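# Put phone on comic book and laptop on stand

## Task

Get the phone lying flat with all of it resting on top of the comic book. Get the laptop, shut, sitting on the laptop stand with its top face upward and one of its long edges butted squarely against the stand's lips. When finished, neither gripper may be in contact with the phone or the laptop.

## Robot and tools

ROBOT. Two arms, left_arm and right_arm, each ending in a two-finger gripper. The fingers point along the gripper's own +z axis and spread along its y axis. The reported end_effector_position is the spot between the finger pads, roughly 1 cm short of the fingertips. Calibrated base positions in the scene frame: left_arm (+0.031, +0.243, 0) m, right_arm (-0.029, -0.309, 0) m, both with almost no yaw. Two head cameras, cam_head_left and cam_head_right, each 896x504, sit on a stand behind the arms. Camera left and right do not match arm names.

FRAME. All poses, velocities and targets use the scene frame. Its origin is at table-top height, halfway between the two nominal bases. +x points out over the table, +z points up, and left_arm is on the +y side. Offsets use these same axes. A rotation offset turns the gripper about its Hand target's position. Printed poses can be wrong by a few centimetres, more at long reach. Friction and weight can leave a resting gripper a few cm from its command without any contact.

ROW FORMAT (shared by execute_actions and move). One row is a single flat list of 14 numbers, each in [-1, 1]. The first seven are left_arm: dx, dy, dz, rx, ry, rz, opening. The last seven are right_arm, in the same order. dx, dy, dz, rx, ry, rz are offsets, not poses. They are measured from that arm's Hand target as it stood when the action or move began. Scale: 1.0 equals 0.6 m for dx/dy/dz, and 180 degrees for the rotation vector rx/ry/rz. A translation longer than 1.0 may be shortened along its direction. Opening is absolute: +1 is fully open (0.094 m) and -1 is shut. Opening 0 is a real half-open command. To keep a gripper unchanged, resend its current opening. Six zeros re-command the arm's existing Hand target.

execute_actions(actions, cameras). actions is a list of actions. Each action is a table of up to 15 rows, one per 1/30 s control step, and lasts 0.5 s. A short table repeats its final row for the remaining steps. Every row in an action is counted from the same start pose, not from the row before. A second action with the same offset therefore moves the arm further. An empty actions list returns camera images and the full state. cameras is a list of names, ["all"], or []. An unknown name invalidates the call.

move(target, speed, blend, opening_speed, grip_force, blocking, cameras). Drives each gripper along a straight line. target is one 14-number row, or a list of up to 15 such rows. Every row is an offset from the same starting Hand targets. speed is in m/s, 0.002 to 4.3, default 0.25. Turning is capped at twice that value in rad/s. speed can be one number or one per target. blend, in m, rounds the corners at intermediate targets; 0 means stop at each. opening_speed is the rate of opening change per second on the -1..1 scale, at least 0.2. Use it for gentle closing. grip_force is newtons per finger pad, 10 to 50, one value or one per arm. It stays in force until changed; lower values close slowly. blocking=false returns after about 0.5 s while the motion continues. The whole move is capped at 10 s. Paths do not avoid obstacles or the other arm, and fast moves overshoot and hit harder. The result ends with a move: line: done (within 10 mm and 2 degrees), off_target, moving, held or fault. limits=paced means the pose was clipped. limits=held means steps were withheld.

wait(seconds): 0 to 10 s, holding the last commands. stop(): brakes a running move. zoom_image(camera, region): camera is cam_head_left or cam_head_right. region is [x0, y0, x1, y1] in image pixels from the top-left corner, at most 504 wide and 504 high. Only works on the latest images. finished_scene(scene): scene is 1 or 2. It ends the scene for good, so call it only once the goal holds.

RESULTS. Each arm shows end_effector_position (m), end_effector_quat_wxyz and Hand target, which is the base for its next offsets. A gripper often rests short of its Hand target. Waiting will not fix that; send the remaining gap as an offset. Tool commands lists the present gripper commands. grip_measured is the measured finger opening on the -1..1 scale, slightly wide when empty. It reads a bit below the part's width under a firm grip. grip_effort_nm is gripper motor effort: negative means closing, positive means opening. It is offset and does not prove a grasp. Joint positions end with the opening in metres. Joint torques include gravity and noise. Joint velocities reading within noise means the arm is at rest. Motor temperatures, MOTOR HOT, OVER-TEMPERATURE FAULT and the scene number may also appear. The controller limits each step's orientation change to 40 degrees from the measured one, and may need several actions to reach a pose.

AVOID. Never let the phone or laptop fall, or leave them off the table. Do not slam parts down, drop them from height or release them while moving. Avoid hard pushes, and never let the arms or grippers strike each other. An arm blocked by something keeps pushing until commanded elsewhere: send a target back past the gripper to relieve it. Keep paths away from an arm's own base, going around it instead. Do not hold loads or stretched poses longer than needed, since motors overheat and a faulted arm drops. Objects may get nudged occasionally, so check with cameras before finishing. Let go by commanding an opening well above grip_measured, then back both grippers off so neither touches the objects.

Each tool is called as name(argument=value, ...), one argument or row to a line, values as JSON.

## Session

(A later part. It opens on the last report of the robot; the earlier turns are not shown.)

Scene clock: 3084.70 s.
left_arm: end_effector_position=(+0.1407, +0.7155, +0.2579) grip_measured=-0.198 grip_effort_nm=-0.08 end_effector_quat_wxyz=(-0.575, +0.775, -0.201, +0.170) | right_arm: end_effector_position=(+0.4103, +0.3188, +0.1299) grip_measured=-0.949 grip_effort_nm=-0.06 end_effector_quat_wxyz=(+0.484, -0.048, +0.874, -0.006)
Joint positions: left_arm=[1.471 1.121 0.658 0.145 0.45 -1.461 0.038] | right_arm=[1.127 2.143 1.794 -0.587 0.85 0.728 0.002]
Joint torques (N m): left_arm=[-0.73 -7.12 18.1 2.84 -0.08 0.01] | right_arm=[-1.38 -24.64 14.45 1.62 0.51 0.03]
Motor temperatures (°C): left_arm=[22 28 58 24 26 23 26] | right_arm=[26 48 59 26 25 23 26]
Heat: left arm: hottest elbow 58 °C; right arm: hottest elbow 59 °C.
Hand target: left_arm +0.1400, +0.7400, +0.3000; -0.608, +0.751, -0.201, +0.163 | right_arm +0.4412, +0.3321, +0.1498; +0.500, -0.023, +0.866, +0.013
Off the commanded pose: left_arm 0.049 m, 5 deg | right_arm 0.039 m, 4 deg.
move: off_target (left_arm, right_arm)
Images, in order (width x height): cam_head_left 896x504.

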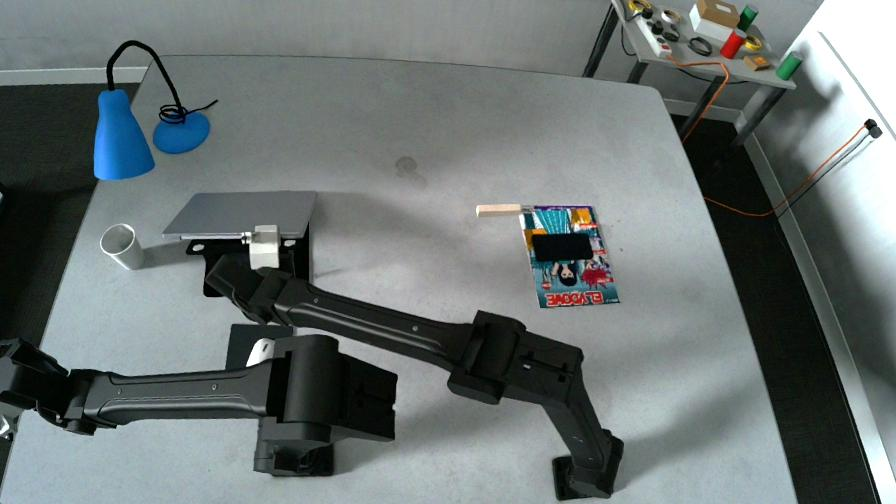

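move(
  target=[
    [0,0,0,0,0,0,-0.2,-0.102,-0.003,0.0,0,0,0,-0.95],
    [0,0,0,0,0,0,-0.2,-0.102,-0.003,0.0667,0,0,0,-0.95],
    [0,0,0,0,0,0,-0.2,0.0067,0,0.05,0,0,0,-0.95],
    [0,0,0,0,0,0,-0.2,0.035,0.002,0.025,0,0,0,-0.95],
    [0,0,0,0,0,0,-0.2,0.0817,0.005,0.0,0,0,0,-0.95],
  ],
  speed=[0.12,0.15,0.12,0.08,0.05],
  blend=[0.008,0.01,0.005,0.005,0],
  cameras=["cam_head_left"],
)

zoom_image(
  camera="cam_head_left",
  region=[130, 160, 340, 310],
)

zoom_image(
  camera="cam_head_left",
  region=[190, 175, 330, 215],
)

Scene clock: 3114.63 s.
left_arm: end_effector_position=(+0.1407, +0.7155, +0.2579) grip_measured=-0.198 grip_effort_nm=-0.08 end_effector_quat_wxyz=(-0.575, +0.775, -0.201, +0.170) | right_arm: end_effector_position=(+0.4504, +0.3297, +0.1211) grip_measured=-0.949 grip_effort_nm=-0.05 end_effector_quat_wxyz=(+0.479, -0.055, +0.876, -0.002)
Joint positions: left_arm=[1.471 1.121 0.658 0.145 0.45 -1.461 0.038] | right_arm=[1.08 2.216 1.898 -0.576 0.803 0.663 0.002]
Joint torques (N m): left_arm=[-1.14 -8.35 17.78 2.63 -0.03 -0.02] | right_arm=[-2.14 -25.88 14.94 1.48 0.78 0.07]
Motor temperatures (°C): left_arm=[22 28 58 24 26 23 26] | right_arm=[26 50 63 26 25 23 26]
Heat: left arm: hottest elbow 58 °C; right arm: hottest elbow 63 °C.
Hand target: left_arm +0.1400, +0.7400, +0.3000; -0.608, +0.751, -0.201, +0.163 | right_arm +0.4902, +0.3351, +0.1499; +0.500, -0.023, +0.866, +0.013
Off the commanded pose: left_arm 0.049 m, 5 deg | right_arm 0.049 m, 5 deg.
move: off_target (left_arm, right_arm)
Images, in order (width x height): cam_head_left 896x504.

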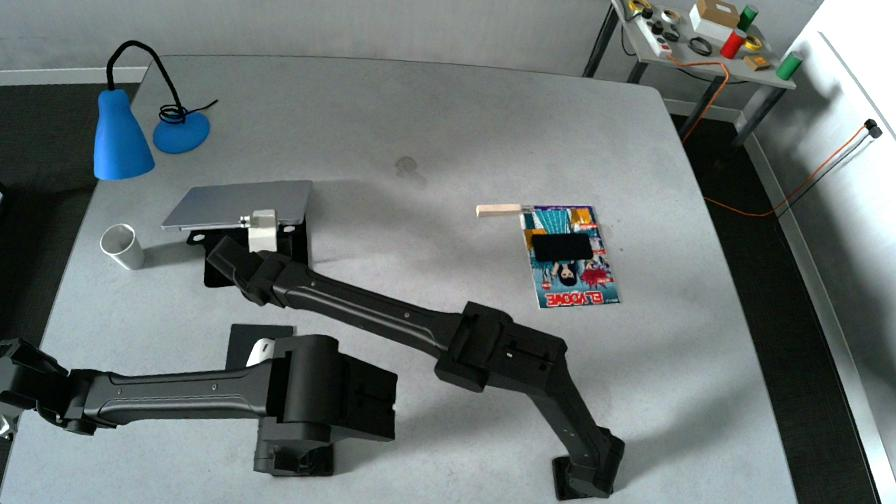

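Scaled by 2.400.

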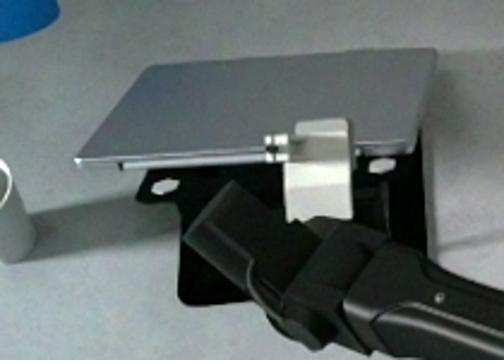

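Scaled by 3.600.

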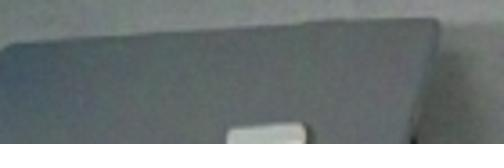

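move(
  target=[
    [0,0,0,0,0,0,-0.2,-0.1667,0,0,0,0,0,-0.95],
    [0,0,0,0,0,0,-0.2,-0.2,-0.05,0.15,0,0,0,-0.95],
  ],
  speed=[0.15,0.25],
  blend=[0.02,0],
  cameras=["all"],
)

Scene clock: 3131.07 s.
left_arm: end_effector_position=(+0.1407, +0.7155, +0.2579) grip_measured=-0.198 grip_effort_nm=-0.08 end_effector_quat_wxyz=(-0.575, +0.775, -0.201, +0.170) | right_arm: end_effector_position=(+0.3751, +0.3049, +0.2516) grip_measured=-0.949 grip_effort_nm=-0.05 end_effector_quat_wxyz=(+0.505, -0.017, +0.863, +0.020)
Joint positions: left_arm=[1.471 1.121 0.658 0.145 0.45 -1.461 0.038] | right_arm=[1.171 1.973 1.823 -0.757 0.9 0.807 0.002]
Joint torques (N m): left_arm=[-0.09 -8 18.06 2.52 -0.06 -0.01] | right_arm=[1.08 -23.59 8.2 0.55 0.48 0.18]
Motor temperatures (°C): left_arm=[22 27 58 24 26 23 26] | right_arm=[26 49 64 26 25 23 25]
Heat: left arm: hottest elbow 58 °C; right arm: hottest elbow 64 °C.
Hand target: left_arm +0.1400, +0.7400, +0.3000; -0.608, +0.751, -0.201, +0.163 | right_arm +0.3701, +0.3051, +0.2398; +0.500, -0.023, +0.866, +0.013
Off the commanded pose: left_arm 0.049 m, 5 deg | right_arm 0.013 m, 1 deg.
move: off_target (left_arm, right_arm)

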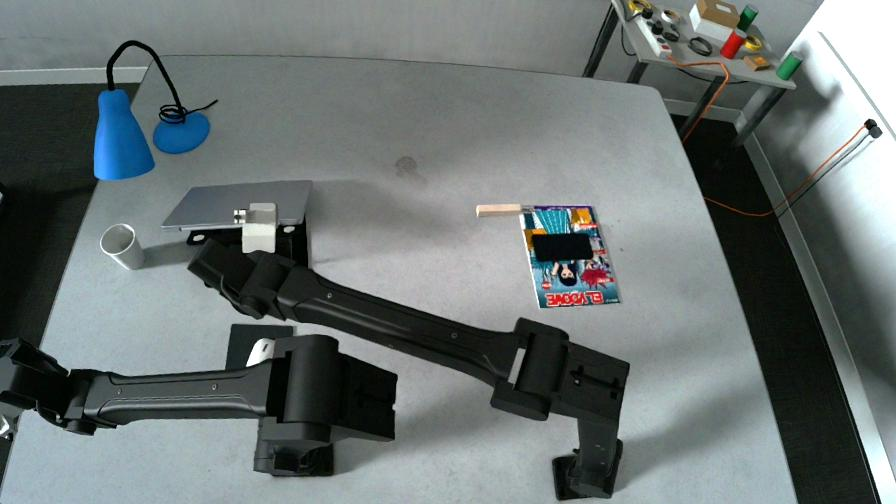

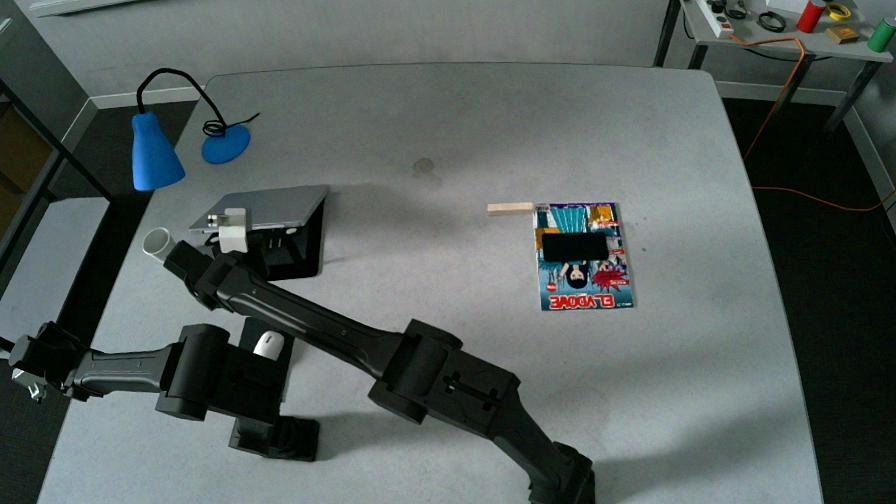

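zoom_image(
  camera="cam_head_left",
  region=[130, 160, 340, 310],
)

zoom_image(
  camera="cam_head_right",
  region=[180, 160, 360, 300],
)

Scaled by 2.400.

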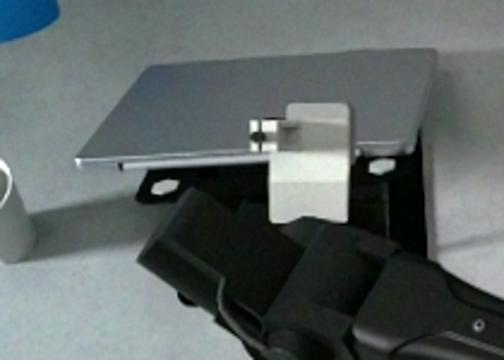

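Scaled by 2.800.

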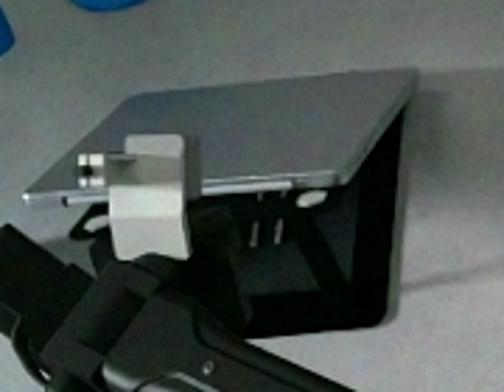

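move(
  target=[0,0,0,0,0,0,-0.2,-0.1,-0.25,0.0,0,0,0,-0.95],
  speed=0.3,
  cameras=["all"],
)

zoom_image(
  camera="cam_head_left",
  region=[140, 160, 340, 300],
)

zoom_image(
  camera="cam_head_right",
  region=[170, 160, 350, 290],
)

Scene clock: 3163.47 s.
left_arm: end_effector_position=(+0.1407, +0.7155, +0.2579) grip_measured=-0.198 grip_effort_nm=-0.08 end_effector_quat_wxyz=(-0.575, +0.775, -0.201, +0.170) | right_arm: end_effector_position=(+0.3126, +0.1547, +0.2436) grip_measured=-0.949 grip_effort_nm=-0.05 end_effector_quat_wxyz=(+0.499, -0.018, +0.866, +0.012)
Joint positions: left_arm=[1.471 1.121 0.658 0.145 0.45 -1.461 0.038] | right_arm=[1.171 1.568 1.252 -0.621 0.9 0.82 0.002]
Joint torques (N m): left_arm=[-0.97 -8.88 17.98 2.59 -0.1 -0.01] | right_arm=[0.91 -17.2 7.87 1.44 0.41 0.11]
Motor temperatures (°C): left_arm=[22 27 59 24 26 23 26] | right_arm=[26 48 57 25 25 23 25]
Heat: left arm: hottest elbow 59 °C; right arm: hottest elbow 57 °C.
Hand target: left_arm +0.1400, +0.7400, +0.3000; -0.608, +0.751, -0.201, +0.163 | right_arm +0.3101, +0.1552, +0.2400; +0.500, -0.023, +0.866, +0.013
Off the commanded pose: left_arm 0.049 m, 5 deg | right_arm 0.005 m, 1 deg.
move: off_target (left_arm)

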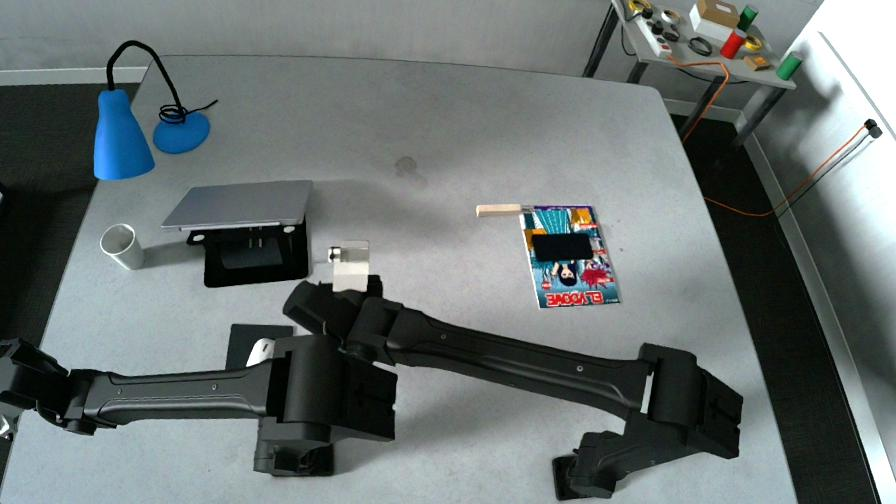

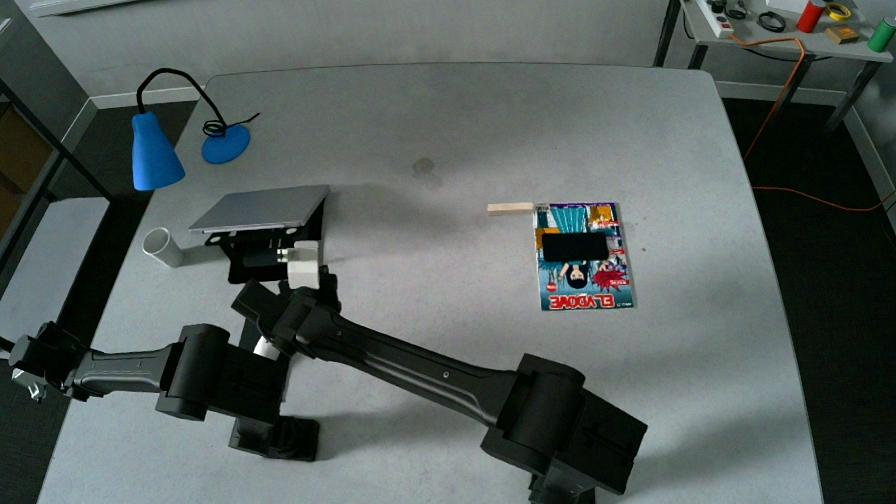

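Scaled by 2.520.

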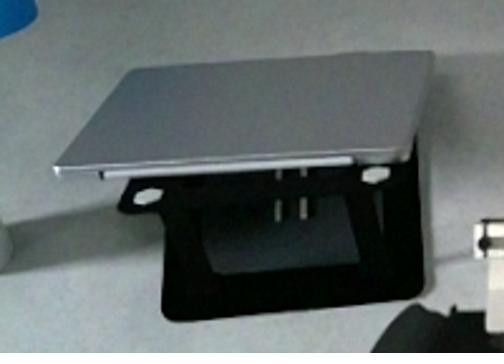

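Scaled by 2.800.

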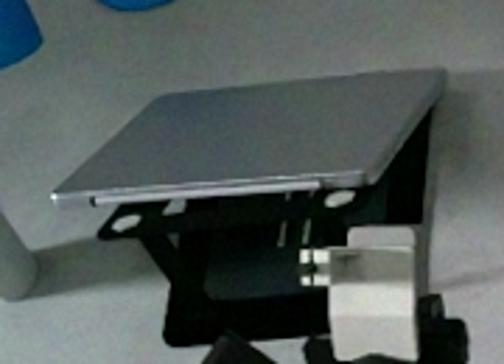

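move(
  target=[0,0,0,0,0,0,-0.2,0.1917,0.225,-0.05,0,0,0,-0.95],
  speed=0.25,
  cameras=["cam_head_left", "cam_head_right"],
)

zoom_image(
  camera="cam_head_left",
  region=[140, 160, 340, 300],
)

zoom_image(
  camera="cam_head_right",
  region=[170, 160, 350, 290],
)

Scene clock: 3206.37 s.
left_arm: end_effector_position=(+0.1407, +0.7155, +0.2579) grip_measured=-0.198 grip_effort_nm=-0.08 end_effector_quat_wxyz=(-0.575, +0.775, -0.201, +0.170) | right_arm: end_effector_position=(+0.4107, +0.2781, +0.2034) grip_measured=-0.949 grip_effort_nm=-0.05 end_effector_quat_wxyz=(+0.496, -0.030, +0.868, +0.009)
Joint positions: left_arm=[1.471 1.121 0.658 0.145 0.45 -1.461 0.038] | right_arm=[1.103 1.974 1.699 -0.599 0.848 0.714 0.002]
Joint torques (N m): left_arm=[-1.44 -7.94 18.09 2.67 -0.04 -0.01] | right_arm=[-0.21 -21.19 13.6 0.59 0.37 0.11]
Motor temperatures (°C): left_arm=[22 27 59 24 26 23 26] | right_arm=[26 46 52 25 25 23 25]
Heat: left arm: hottest elbow 59 °C; right arm: hottest elbow 52 °C.
Hand target: left_arm +0.1400, +0.7400, +0.3000; -0.608, +0.751, -0.201, +0.163 | right_arm +0.4252, +0.2902, +0.2100; +0.500, -0.023, +0.866, +0.013
Off the commanded pose: left_arm 0.049 m, 5 deg | right_arm 0.020 m, 1 deg.
move: off_target (left_arm, right_arm)

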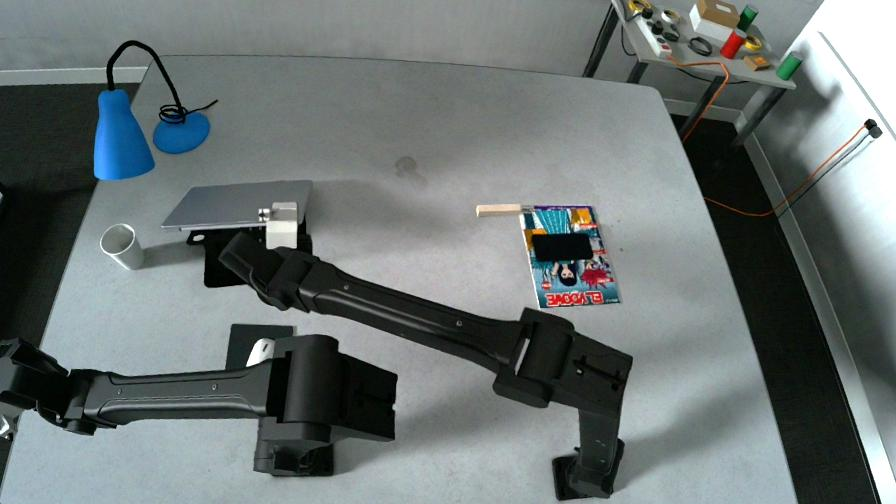

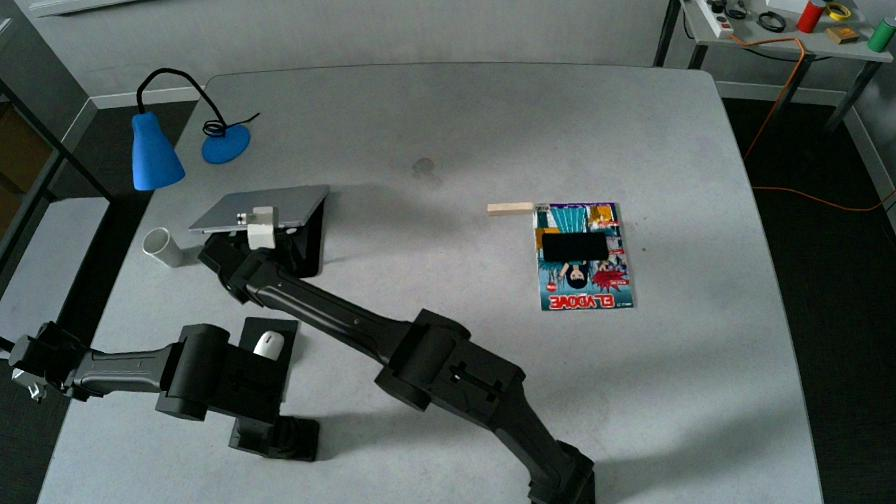

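Scaled by 2.520.

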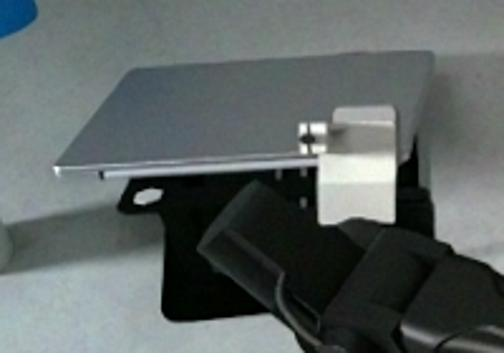

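Scaled by 2.800.

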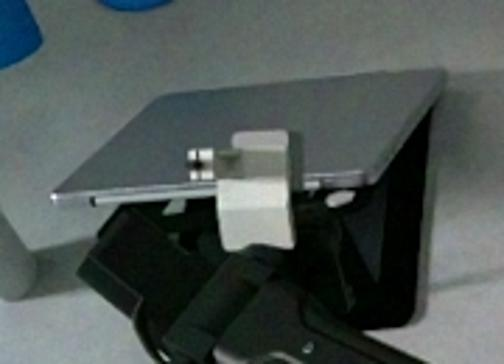

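move(
  target=[0,0,0,0,0,0,-0.2,0.0667,0.0117,-0.0533,0,0,0,-0.95],
  speed=0.1,
  cameras=["cam_head_left", "cam_head_right"],
)

zoom_image(
  camera="cam_head_left",
  region=[140, 160, 340, 300],
)

zoom_image(
  camera="cam_head_right",
  region=[170, 160, 350, 290],
)

Scene clock: 3242.03 s.
left_arm: end_effector_position=(+0.1407, +0.7155, +0.2579) grip_measured=-0.198 grip_effort_nm=-0.08 end_effector_quat_wxyz=(-0.575, +0.775, -0.201, +0.170) | right_arm: end_effector_position=(+0.4503, +0.2811, +0.1698) grip_measured=-0.949 grip_effort_nm=-0.05 end_effector_quat_wxyz=(+0.491, -0.031, +0.871, +0.000)
Joint positions: left_arm=[1.471 1.121 0.658 0.145 0.45 -1.461 0.038] | right_arm=[1.052 2.061 1.751 -0.55 0.818 0.667 0.002]
Joint torques (N m): left_arm=[-1.44 -8.29 18.1 2.65 -0.11 0.01] | right_arm=[0.09 -22.3 13.63 1.43 0.32 0.11]
Motor temperatures (°C): left_arm=[22 27 59 24 26 23 26] | right_arm=[26 47 61 25 25 23 25]
Heat: left arm: hottest elbow 59 °C; right arm: hottest elbow 61 °C.
Hand target: left_arm +0.1400, +0.7400, +0.3000; -0.608, +0.751, -0.201, +0.163 | right_arm +0.4651, +0.2971, +0.1779; +0.500, -0.023, +0.866, +0.013
Off the commanded pose: left_arm 0.049 m, 5 deg | right_arm 0.023 m, 2 deg.
move: off_target (left_arm, right_arm)

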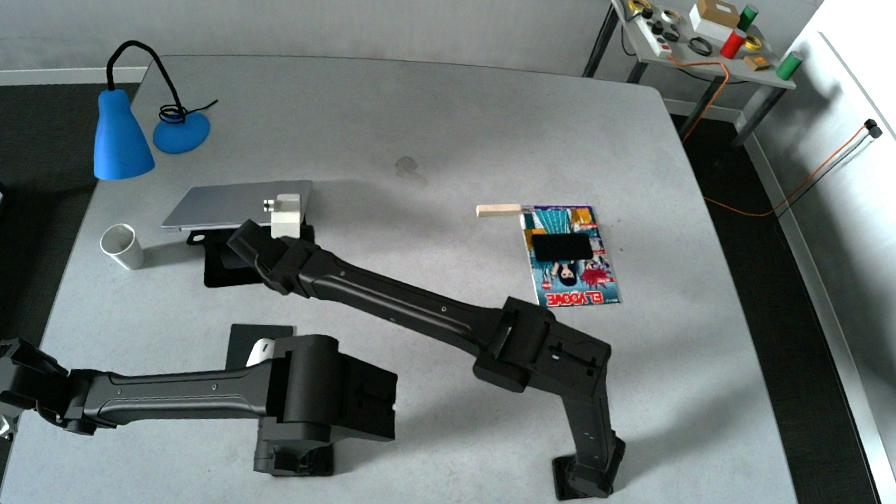

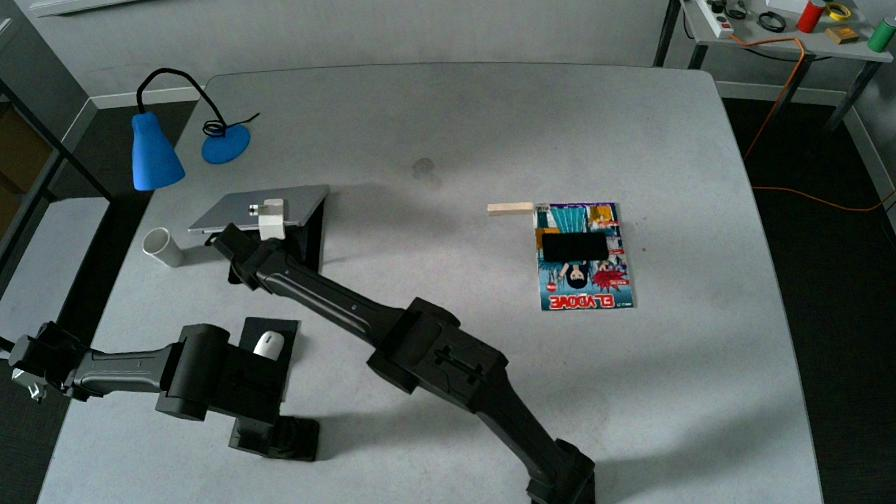

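Scaled by 2.520.

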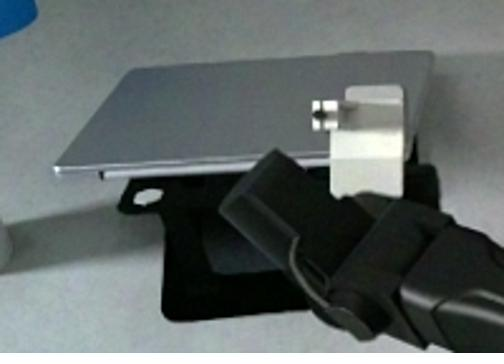

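Scaled by 2.800.

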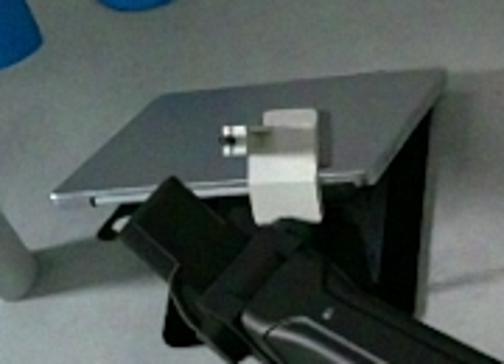

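move(
  target=[0,0,0,0,0,0,-0.2,0.0417,0.0,-0.0225,0,0,0,-0.95],
  speed=0.06,
  cameras=["cam_head_left", "cam_head_right"],
)

zoom_image(
  camera="cam_head_left",
  region=[140, 160, 340, 300],
)

zoom_image(
  camera="cam_head_right",
  region=[170, 160, 350, 290],
)

Scene clock: 3247.27 s.
left_arm: end_effector_position=(+0.1407, +0.7155, +0.2579) grip_measured=-0.198 grip_effort_nm=-0.08 end_effector_quat_wxyz=(-0.575, +0.775, -0.201, +0.170) | right_arm: end_effector_position=(+0.4734, +0.2838, +0.1615) grip_measured=-0.949 grip_effort_nm=-0.05 end_effector_quat_wxyz=(+0.492, -0.031, +0.870, +0.003)
Joint positions: left_arm=[1.471 1.121 0.658 0.145 0.45 -1.461 0.038] | right_arm=[1.024 2.099 1.787 -0.517 0.797 0.635 0.002]
Joint torques (N m): left_arm=[-1.55 -7.77 17.85 2.48 -0.03 0.03] | right_arm=[-0.15 -22.59 13.37 1.47 0.28 0.07]
Motor temperatures (°C): left_arm=[22 27 59 24 26 23 26] | right_arm=[26 46 60 25 25 23 25]
Heat: left arm: hottest elbow 59 °C; right arm: hottest elbow 60 °C.
Hand target: left_arm +0.1400, +0.7400, +0.3000; -0.608, +0.751, -0.201, +0.163 | right_arm +0.4901, +0.2971, +0.1641; +0.500, -0.023, +0.866, +0.013
Off the commanded pose: left_arm 0.049 m, 5 deg | right_arm 0.022 m, 2 deg.
move: off_target (left_arm, right_arm)

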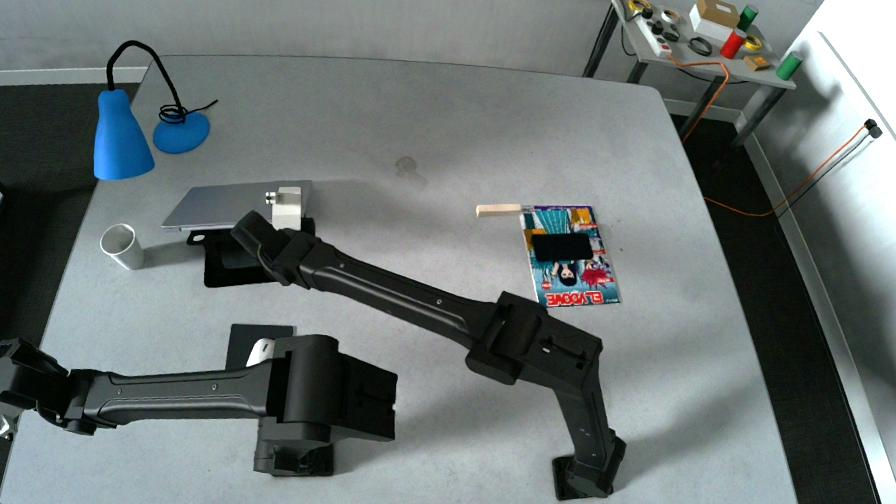

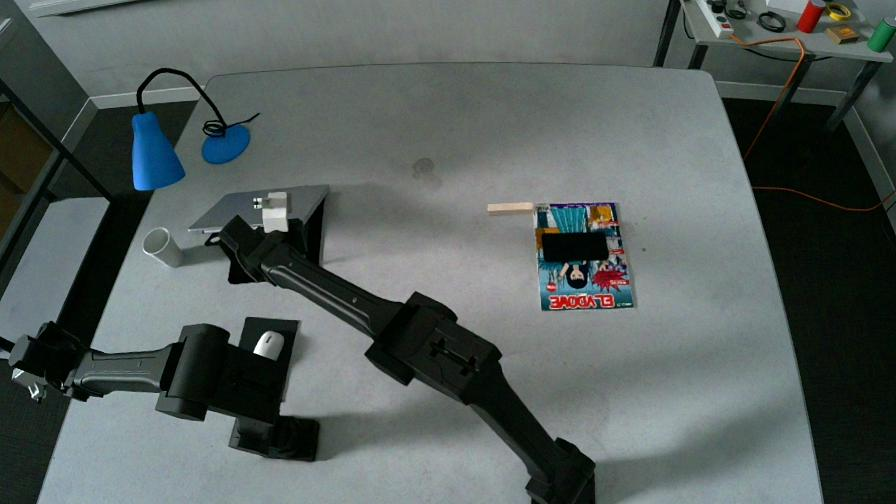

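Scaled by 2.520.

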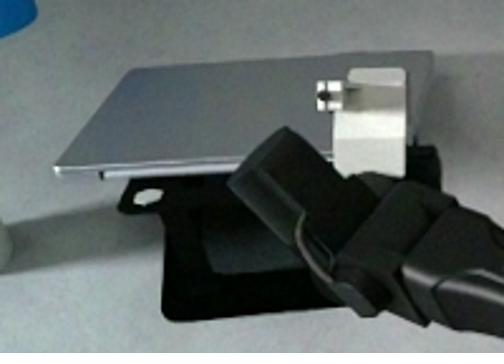

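Scaled by 2.800.

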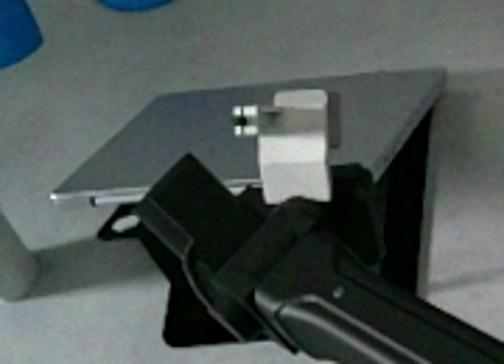

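move(
  target=[0,0,0,0,0,0,-0.2,0.0333,0.0,-0.0167,0,0,0,-0.95],
  speed=0.06,
  cameras=["cam_head_left", "cam_head_right"],
)

zoom_image(
  camera="cam_head_left",
  region=[140, 160, 340, 300],
)

zoom_image(
  camera="cam_head_right",
  region=[170, 160, 350, 290],
)

Scene clock: 3252.40 s.
left_arm: end_effector_position=(+0.1407, +0.7155, +0.2579) grip_measured=-0.198 grip_effort_nm=-0.08 end_effector_quat_wxyz=(-0.575, +0.775, -0.201, +0.170) | right_arm: end_effector_position=(+0.4922, +0.2872, +0.1598) grip_measured=-0.949 grip_effort_nm=-0.05 end_effector_quat_wxyz=(+0.495, -0.029, +0.868, +0.009)
Joint positions: left_arm=[1.471 1.121 0.658 0.145 0.45 -1.461 0.038] | right_arm=[1.003 2.129 1.826 -0.495 0.781 0.61 0.002]
Joint torques (N m): left_arm=[-1.2 -7.94 17.87 2.56 -0.08 0.02] | right_arm=[-0.26 -23.12 13.03 1.47 0.25 0.04]
Motor temperatures (°C): left_arm=[22 27 59 24 26 23 26] | right_arm=[26 47 61 25 25 23 25]
Heat: left arm: hottest elbow 59 °C; right arm: hottest elbow 61 °C.
Hand target: left_arm +0.1400, +0.7400, +0.3000; -0.608, +0.751, -0.201, +0.163 | right_arm +0.5103, +0.2971, +0.1544; +0.500, -0.023, +0.866, +0.013
Off the commanded pose: left_arm 0.049 m, 5 deg | right_arm 0.021 m, 1 deg.
move: off_target (left_arm, right_arm)

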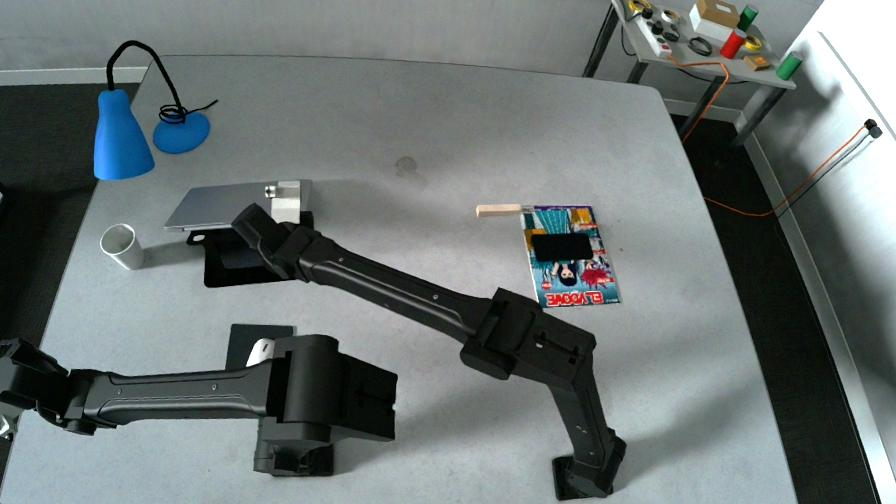

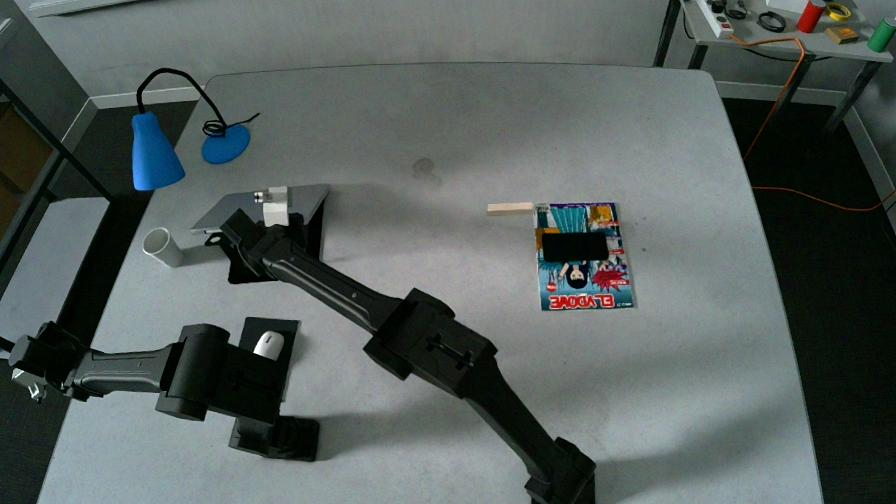

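Scaled by 2.520.

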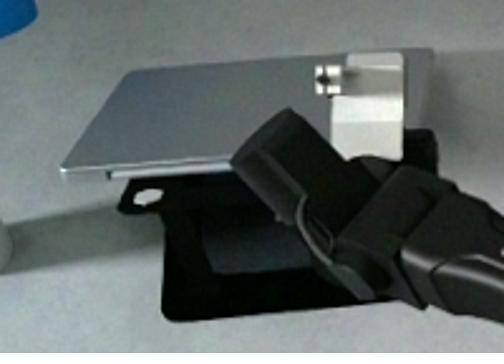

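Scaled by 2.800.

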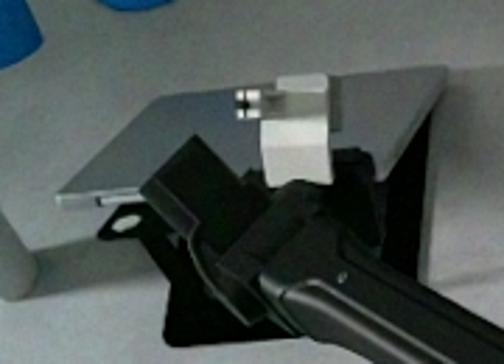

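move(
  target=[0,0,0,0,0,0,-0.2,0.0217,0.0,-0.0083,0,0,0,-0.95],
  speed=0.05,
  cameras=["cam_head_left", "cam_head_right"],
)

zoom_image(
  camera="cam_head_left",
  region=[140, 160, 340, 300],
)

zoom_image(
  camera="cam_head_right",
  region=[170, 160, 350, 290],
)

Scene clock: 3263.47 s.
left_arm: end_effector_position=(+0.1407, +0.7155, +0.2579) grip_measured=-0.198 grip_effort_nm=-0.08 end_effector_quat_wxyz=(-0.575, +0.775, -0.201, +0.170) | right_arm: end_effector_position=(+0.5055, +0.2879, +0.1577) grip_measured=-0.949 grip_effort_nm=-0.05 end_effector_quat_wxyz=(+0.497, -0.028, +0.867, +0.010)
Joint positions: left_arm=[1.471 1.121 0.658 0.145 0.45 -1.461 0.038] | right_arm=[0.988 2.15 1.852 -0.485 0.771 0.595 0.002]
Joint torques (N m): left_arm=[-1.49 -8.29 17.54 2.95 -0.05 0.01] | right_arm=[-0.44 -23.18 13.04 1.44 0.21 0.15]
Motor temperatures (°C): left_arm=[22 27 59 24 26 23 26] | right_arm=[26 47 62 25 25 23 25]
Heat: left arm: hottest elbow 59 °C; right arm: hottest elbow 62 °C.
Hand target: left_arm +0.1400, +0.7400, +0.3000; -0.608, +0.751, -0.201, +0.163 | right_arm +0.5232, +0.2971, +0.1492; +0.500, -0.023, +0.866, +0.013
Off the commanded pose: left_arm 0.049 m, 5 deg | right_arm 0.022 m, 1 deg.
move: off_target (left_arm, right_arm)

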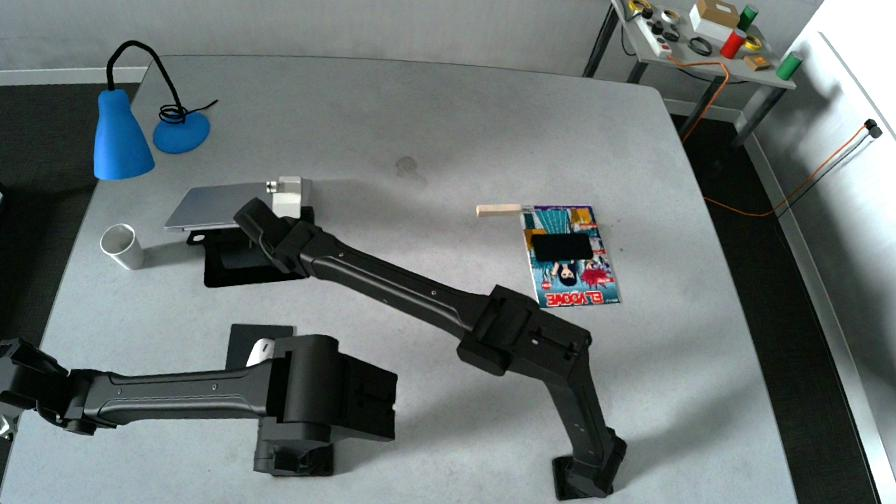

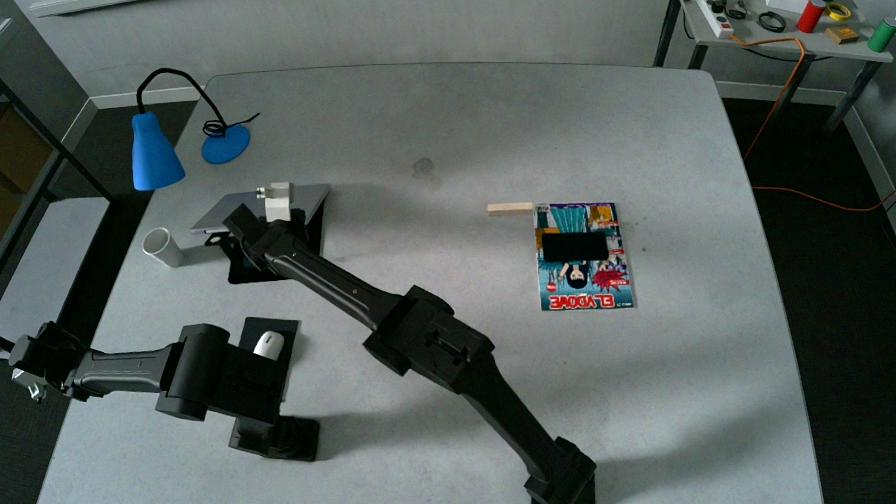

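Scaled by 2.520.

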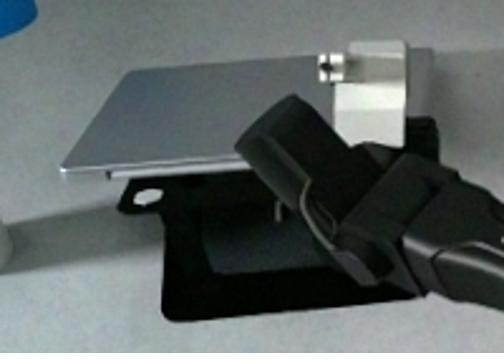

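Scaled by 2.800.

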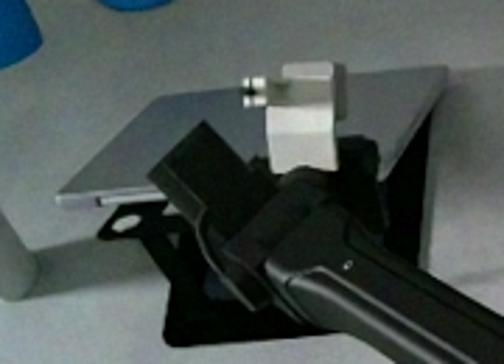

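move(
  target=[
    [0,0,0,0,0,0,-0.2,0,0,0.0667,0,0,0,-0.95],
    [0,0,0,0,0,0,-0.2,-0.0917,0,0.0667,0,0,0,-0.95],
    [0,0,0,0,0,0,-0.2,-0.0917,0,0.04,0,0,0,-0.95],
  ],
  speed=[0.12,0.15,0.08],
  blend=[0.005,0.005,0],
  cameras=["cam_head_left", "cam_head_right"],
)

zoom_image(
  camera="cam_head_left",
  region=[140, 160, 340, 300],
)

zoom_image(
  camera="cam_head_right",
  region=[170, 160, 350, 290],
)

Scene clock: 3273.33 s.
left_arm: end_effector_position=(+0.1407, +0.7155, +0.2579) grip_measured=-0.198 grip_effort_nm=-0.08 end_effector_quat_wxyz=(-0.575, +0.775, -0.201, +0.170) | right_arm: end_effector_position=(+0.4702, +0.2976, +0.1671) grip_measured=-0.949 grip_effort_nm=-0.05 end_effector_quat_wxyz=(+0.495, -0.029, +0.868, +0.004)
Joint positions: left_arm=[1.471 1.121 0.658 0.145 0.45 -1.461 0.038] | right_arm=[1.039 2.123 1.839 -0.549 0.811 0.648 0.002]
Joint torques (N m): left_arm=[-1.44 -8.23 18 2.76 -0.06 -0.02] | right_arm=[0.79 -27.46 7.94 1.59 0.45 0.24]
Motor temperatures (°C): left_arm=[22 27 59 24 26 23 26] | right_arm=[26 47 60 25 24 23 25]
Heat: left arm: hottest elbow 59 °C; right arm: hottest elbow 60 °C.
Hand target: left_arm +0.1400, +0.7400, +0.3000; -0.608, +0.751, -0.201, +0.163 | right_arm +0.4683, +0.2971, +0.1734; +0.500, -0.023, +0.866, +0.013
Off the commanded pose: left_arm 0.049 m, 5 deg | right_arm 0.006 m, 1 deg.
move: off_target (left_arm)

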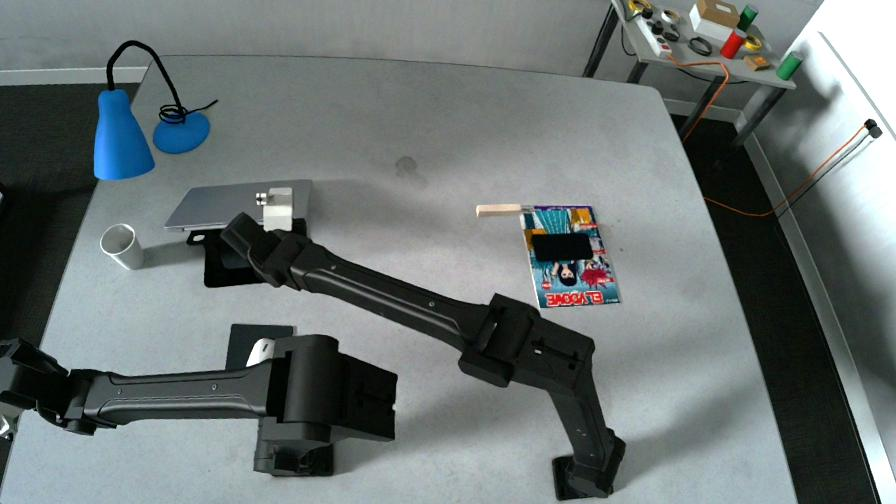

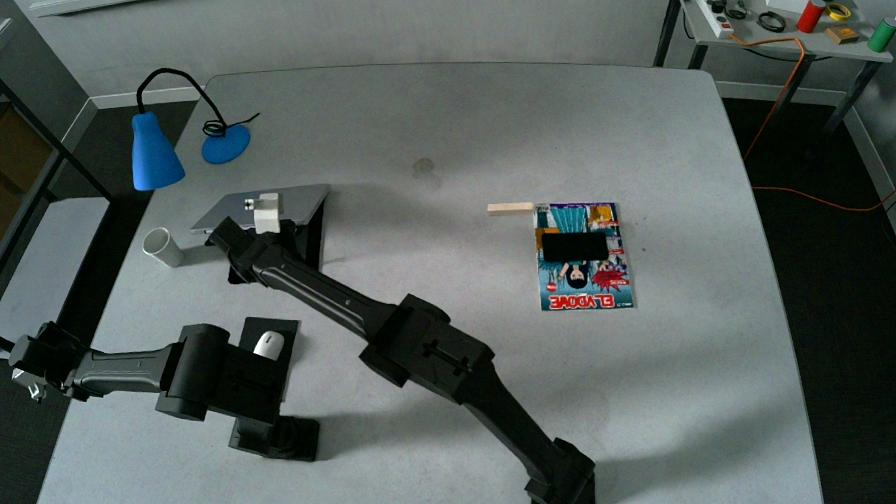

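Scaled by 2.520.

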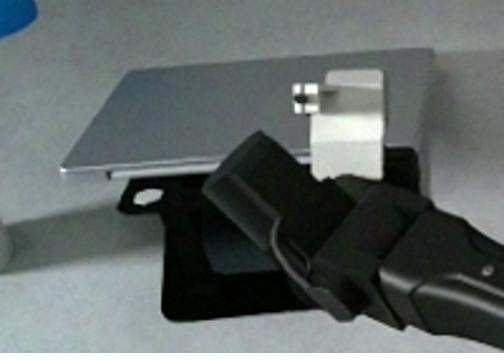

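Scaled by 2.800.

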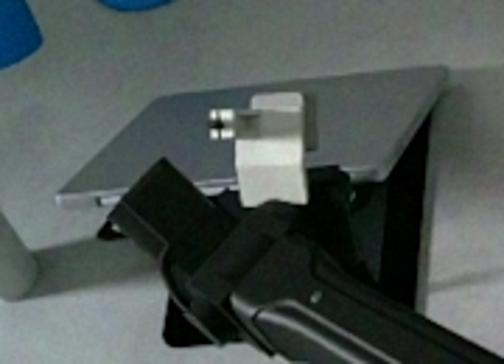

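move(
  target=[
    [0,0,0,0,0,0,-0.2,0,-0.0167,-0.0233,0,0,0,-0.95],
    [0,0,0,0,0,0,-0.2,0.065,-0.0167,-0.0433,0,0,0,-0.95],
  ],
  speed=[0.08,0.05],
  blend=[0.003,0],
  cameras=["cam_head_left", "cam_head_right"],
)

zoom_image(
  camera="cam_head_left",
  region=[140, 160, 340, 300],
)

zoom_image(
  camera="cam_head_right",
  region=[170, 160, 350, 290],
)

Scene clock: 3281.47 s.
left_arm: end_effector_position=(+0.1407, +0.7155, +0.2579) grip_measured=-0.198 grip_effort_nm=-0.08 end_effector_quat_wxyz=(-0.575, +0.775, -0.201, +0.170) | right_arm: end_effector_position=(+0.4950, +0.2819, +0.1599) grip_measured=-0.949 grip_effort_nm=-0.05 end_effector_quat_wxyz=(+0.499, -0.024, +0.866, +0.014)
Joint positions: left_arm=[1.471 1.121 0.658 0.145 0.45 -1.461 0.038] | right_arm=[0.996 2.117 1.8 -0.463 0.777 0.608 0.002]
Joint torques (N m): left_arm=[-1.38 -8.53 17.85 2.62 -0.07 -0.01] | right_arm=[-0.21 -23.24 10.99 1.59 0.28 0.07]
Motor temperatures (°C): left_arm=[22 27 59 24 26 23 26] | right_arm=[26 48 59 25 25 23 25]
Heat: left arm: hottest elbow 59 °C; right arm: hottest elbow 59 °C.
Hand target: left_arm +0.1400, +0.7400, +0.3000; -0.608, +0.751, -0.201, +0.163 | right_arm +0.5072, +0.2871, +0.1473; +0.500, -0.023, +0.866, +0.013
Off the commanded pose: left_arm 0.049 m, 5 deg | right_arm 0.018 m, 0 deg.
move: off_target (left_arm, right_arm)

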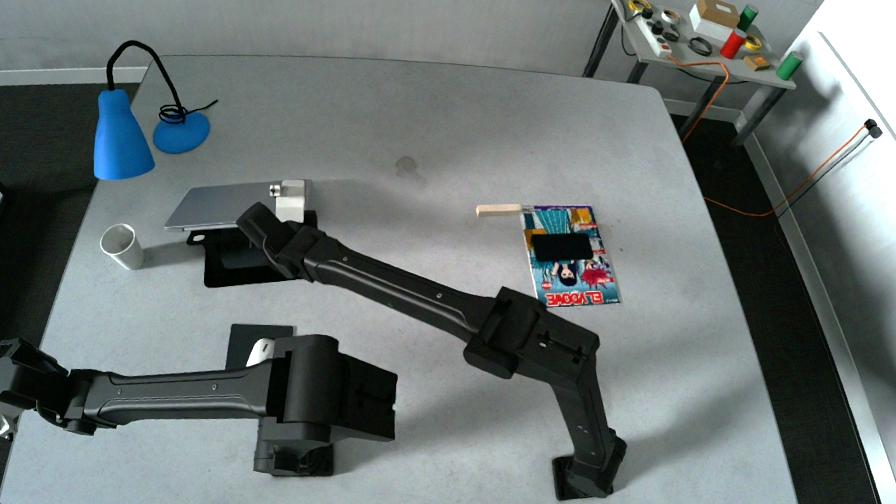

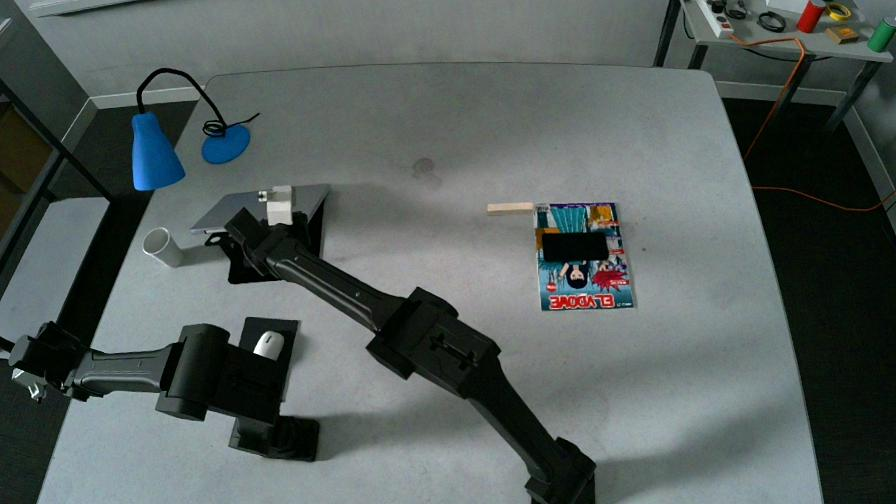

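Scaled by 2.520.

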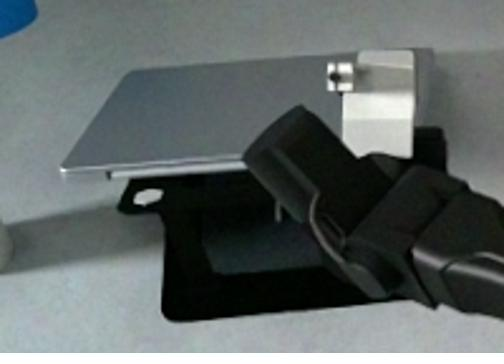

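Scaled by 2.800.

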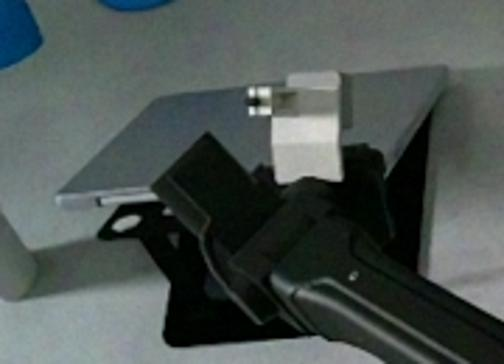

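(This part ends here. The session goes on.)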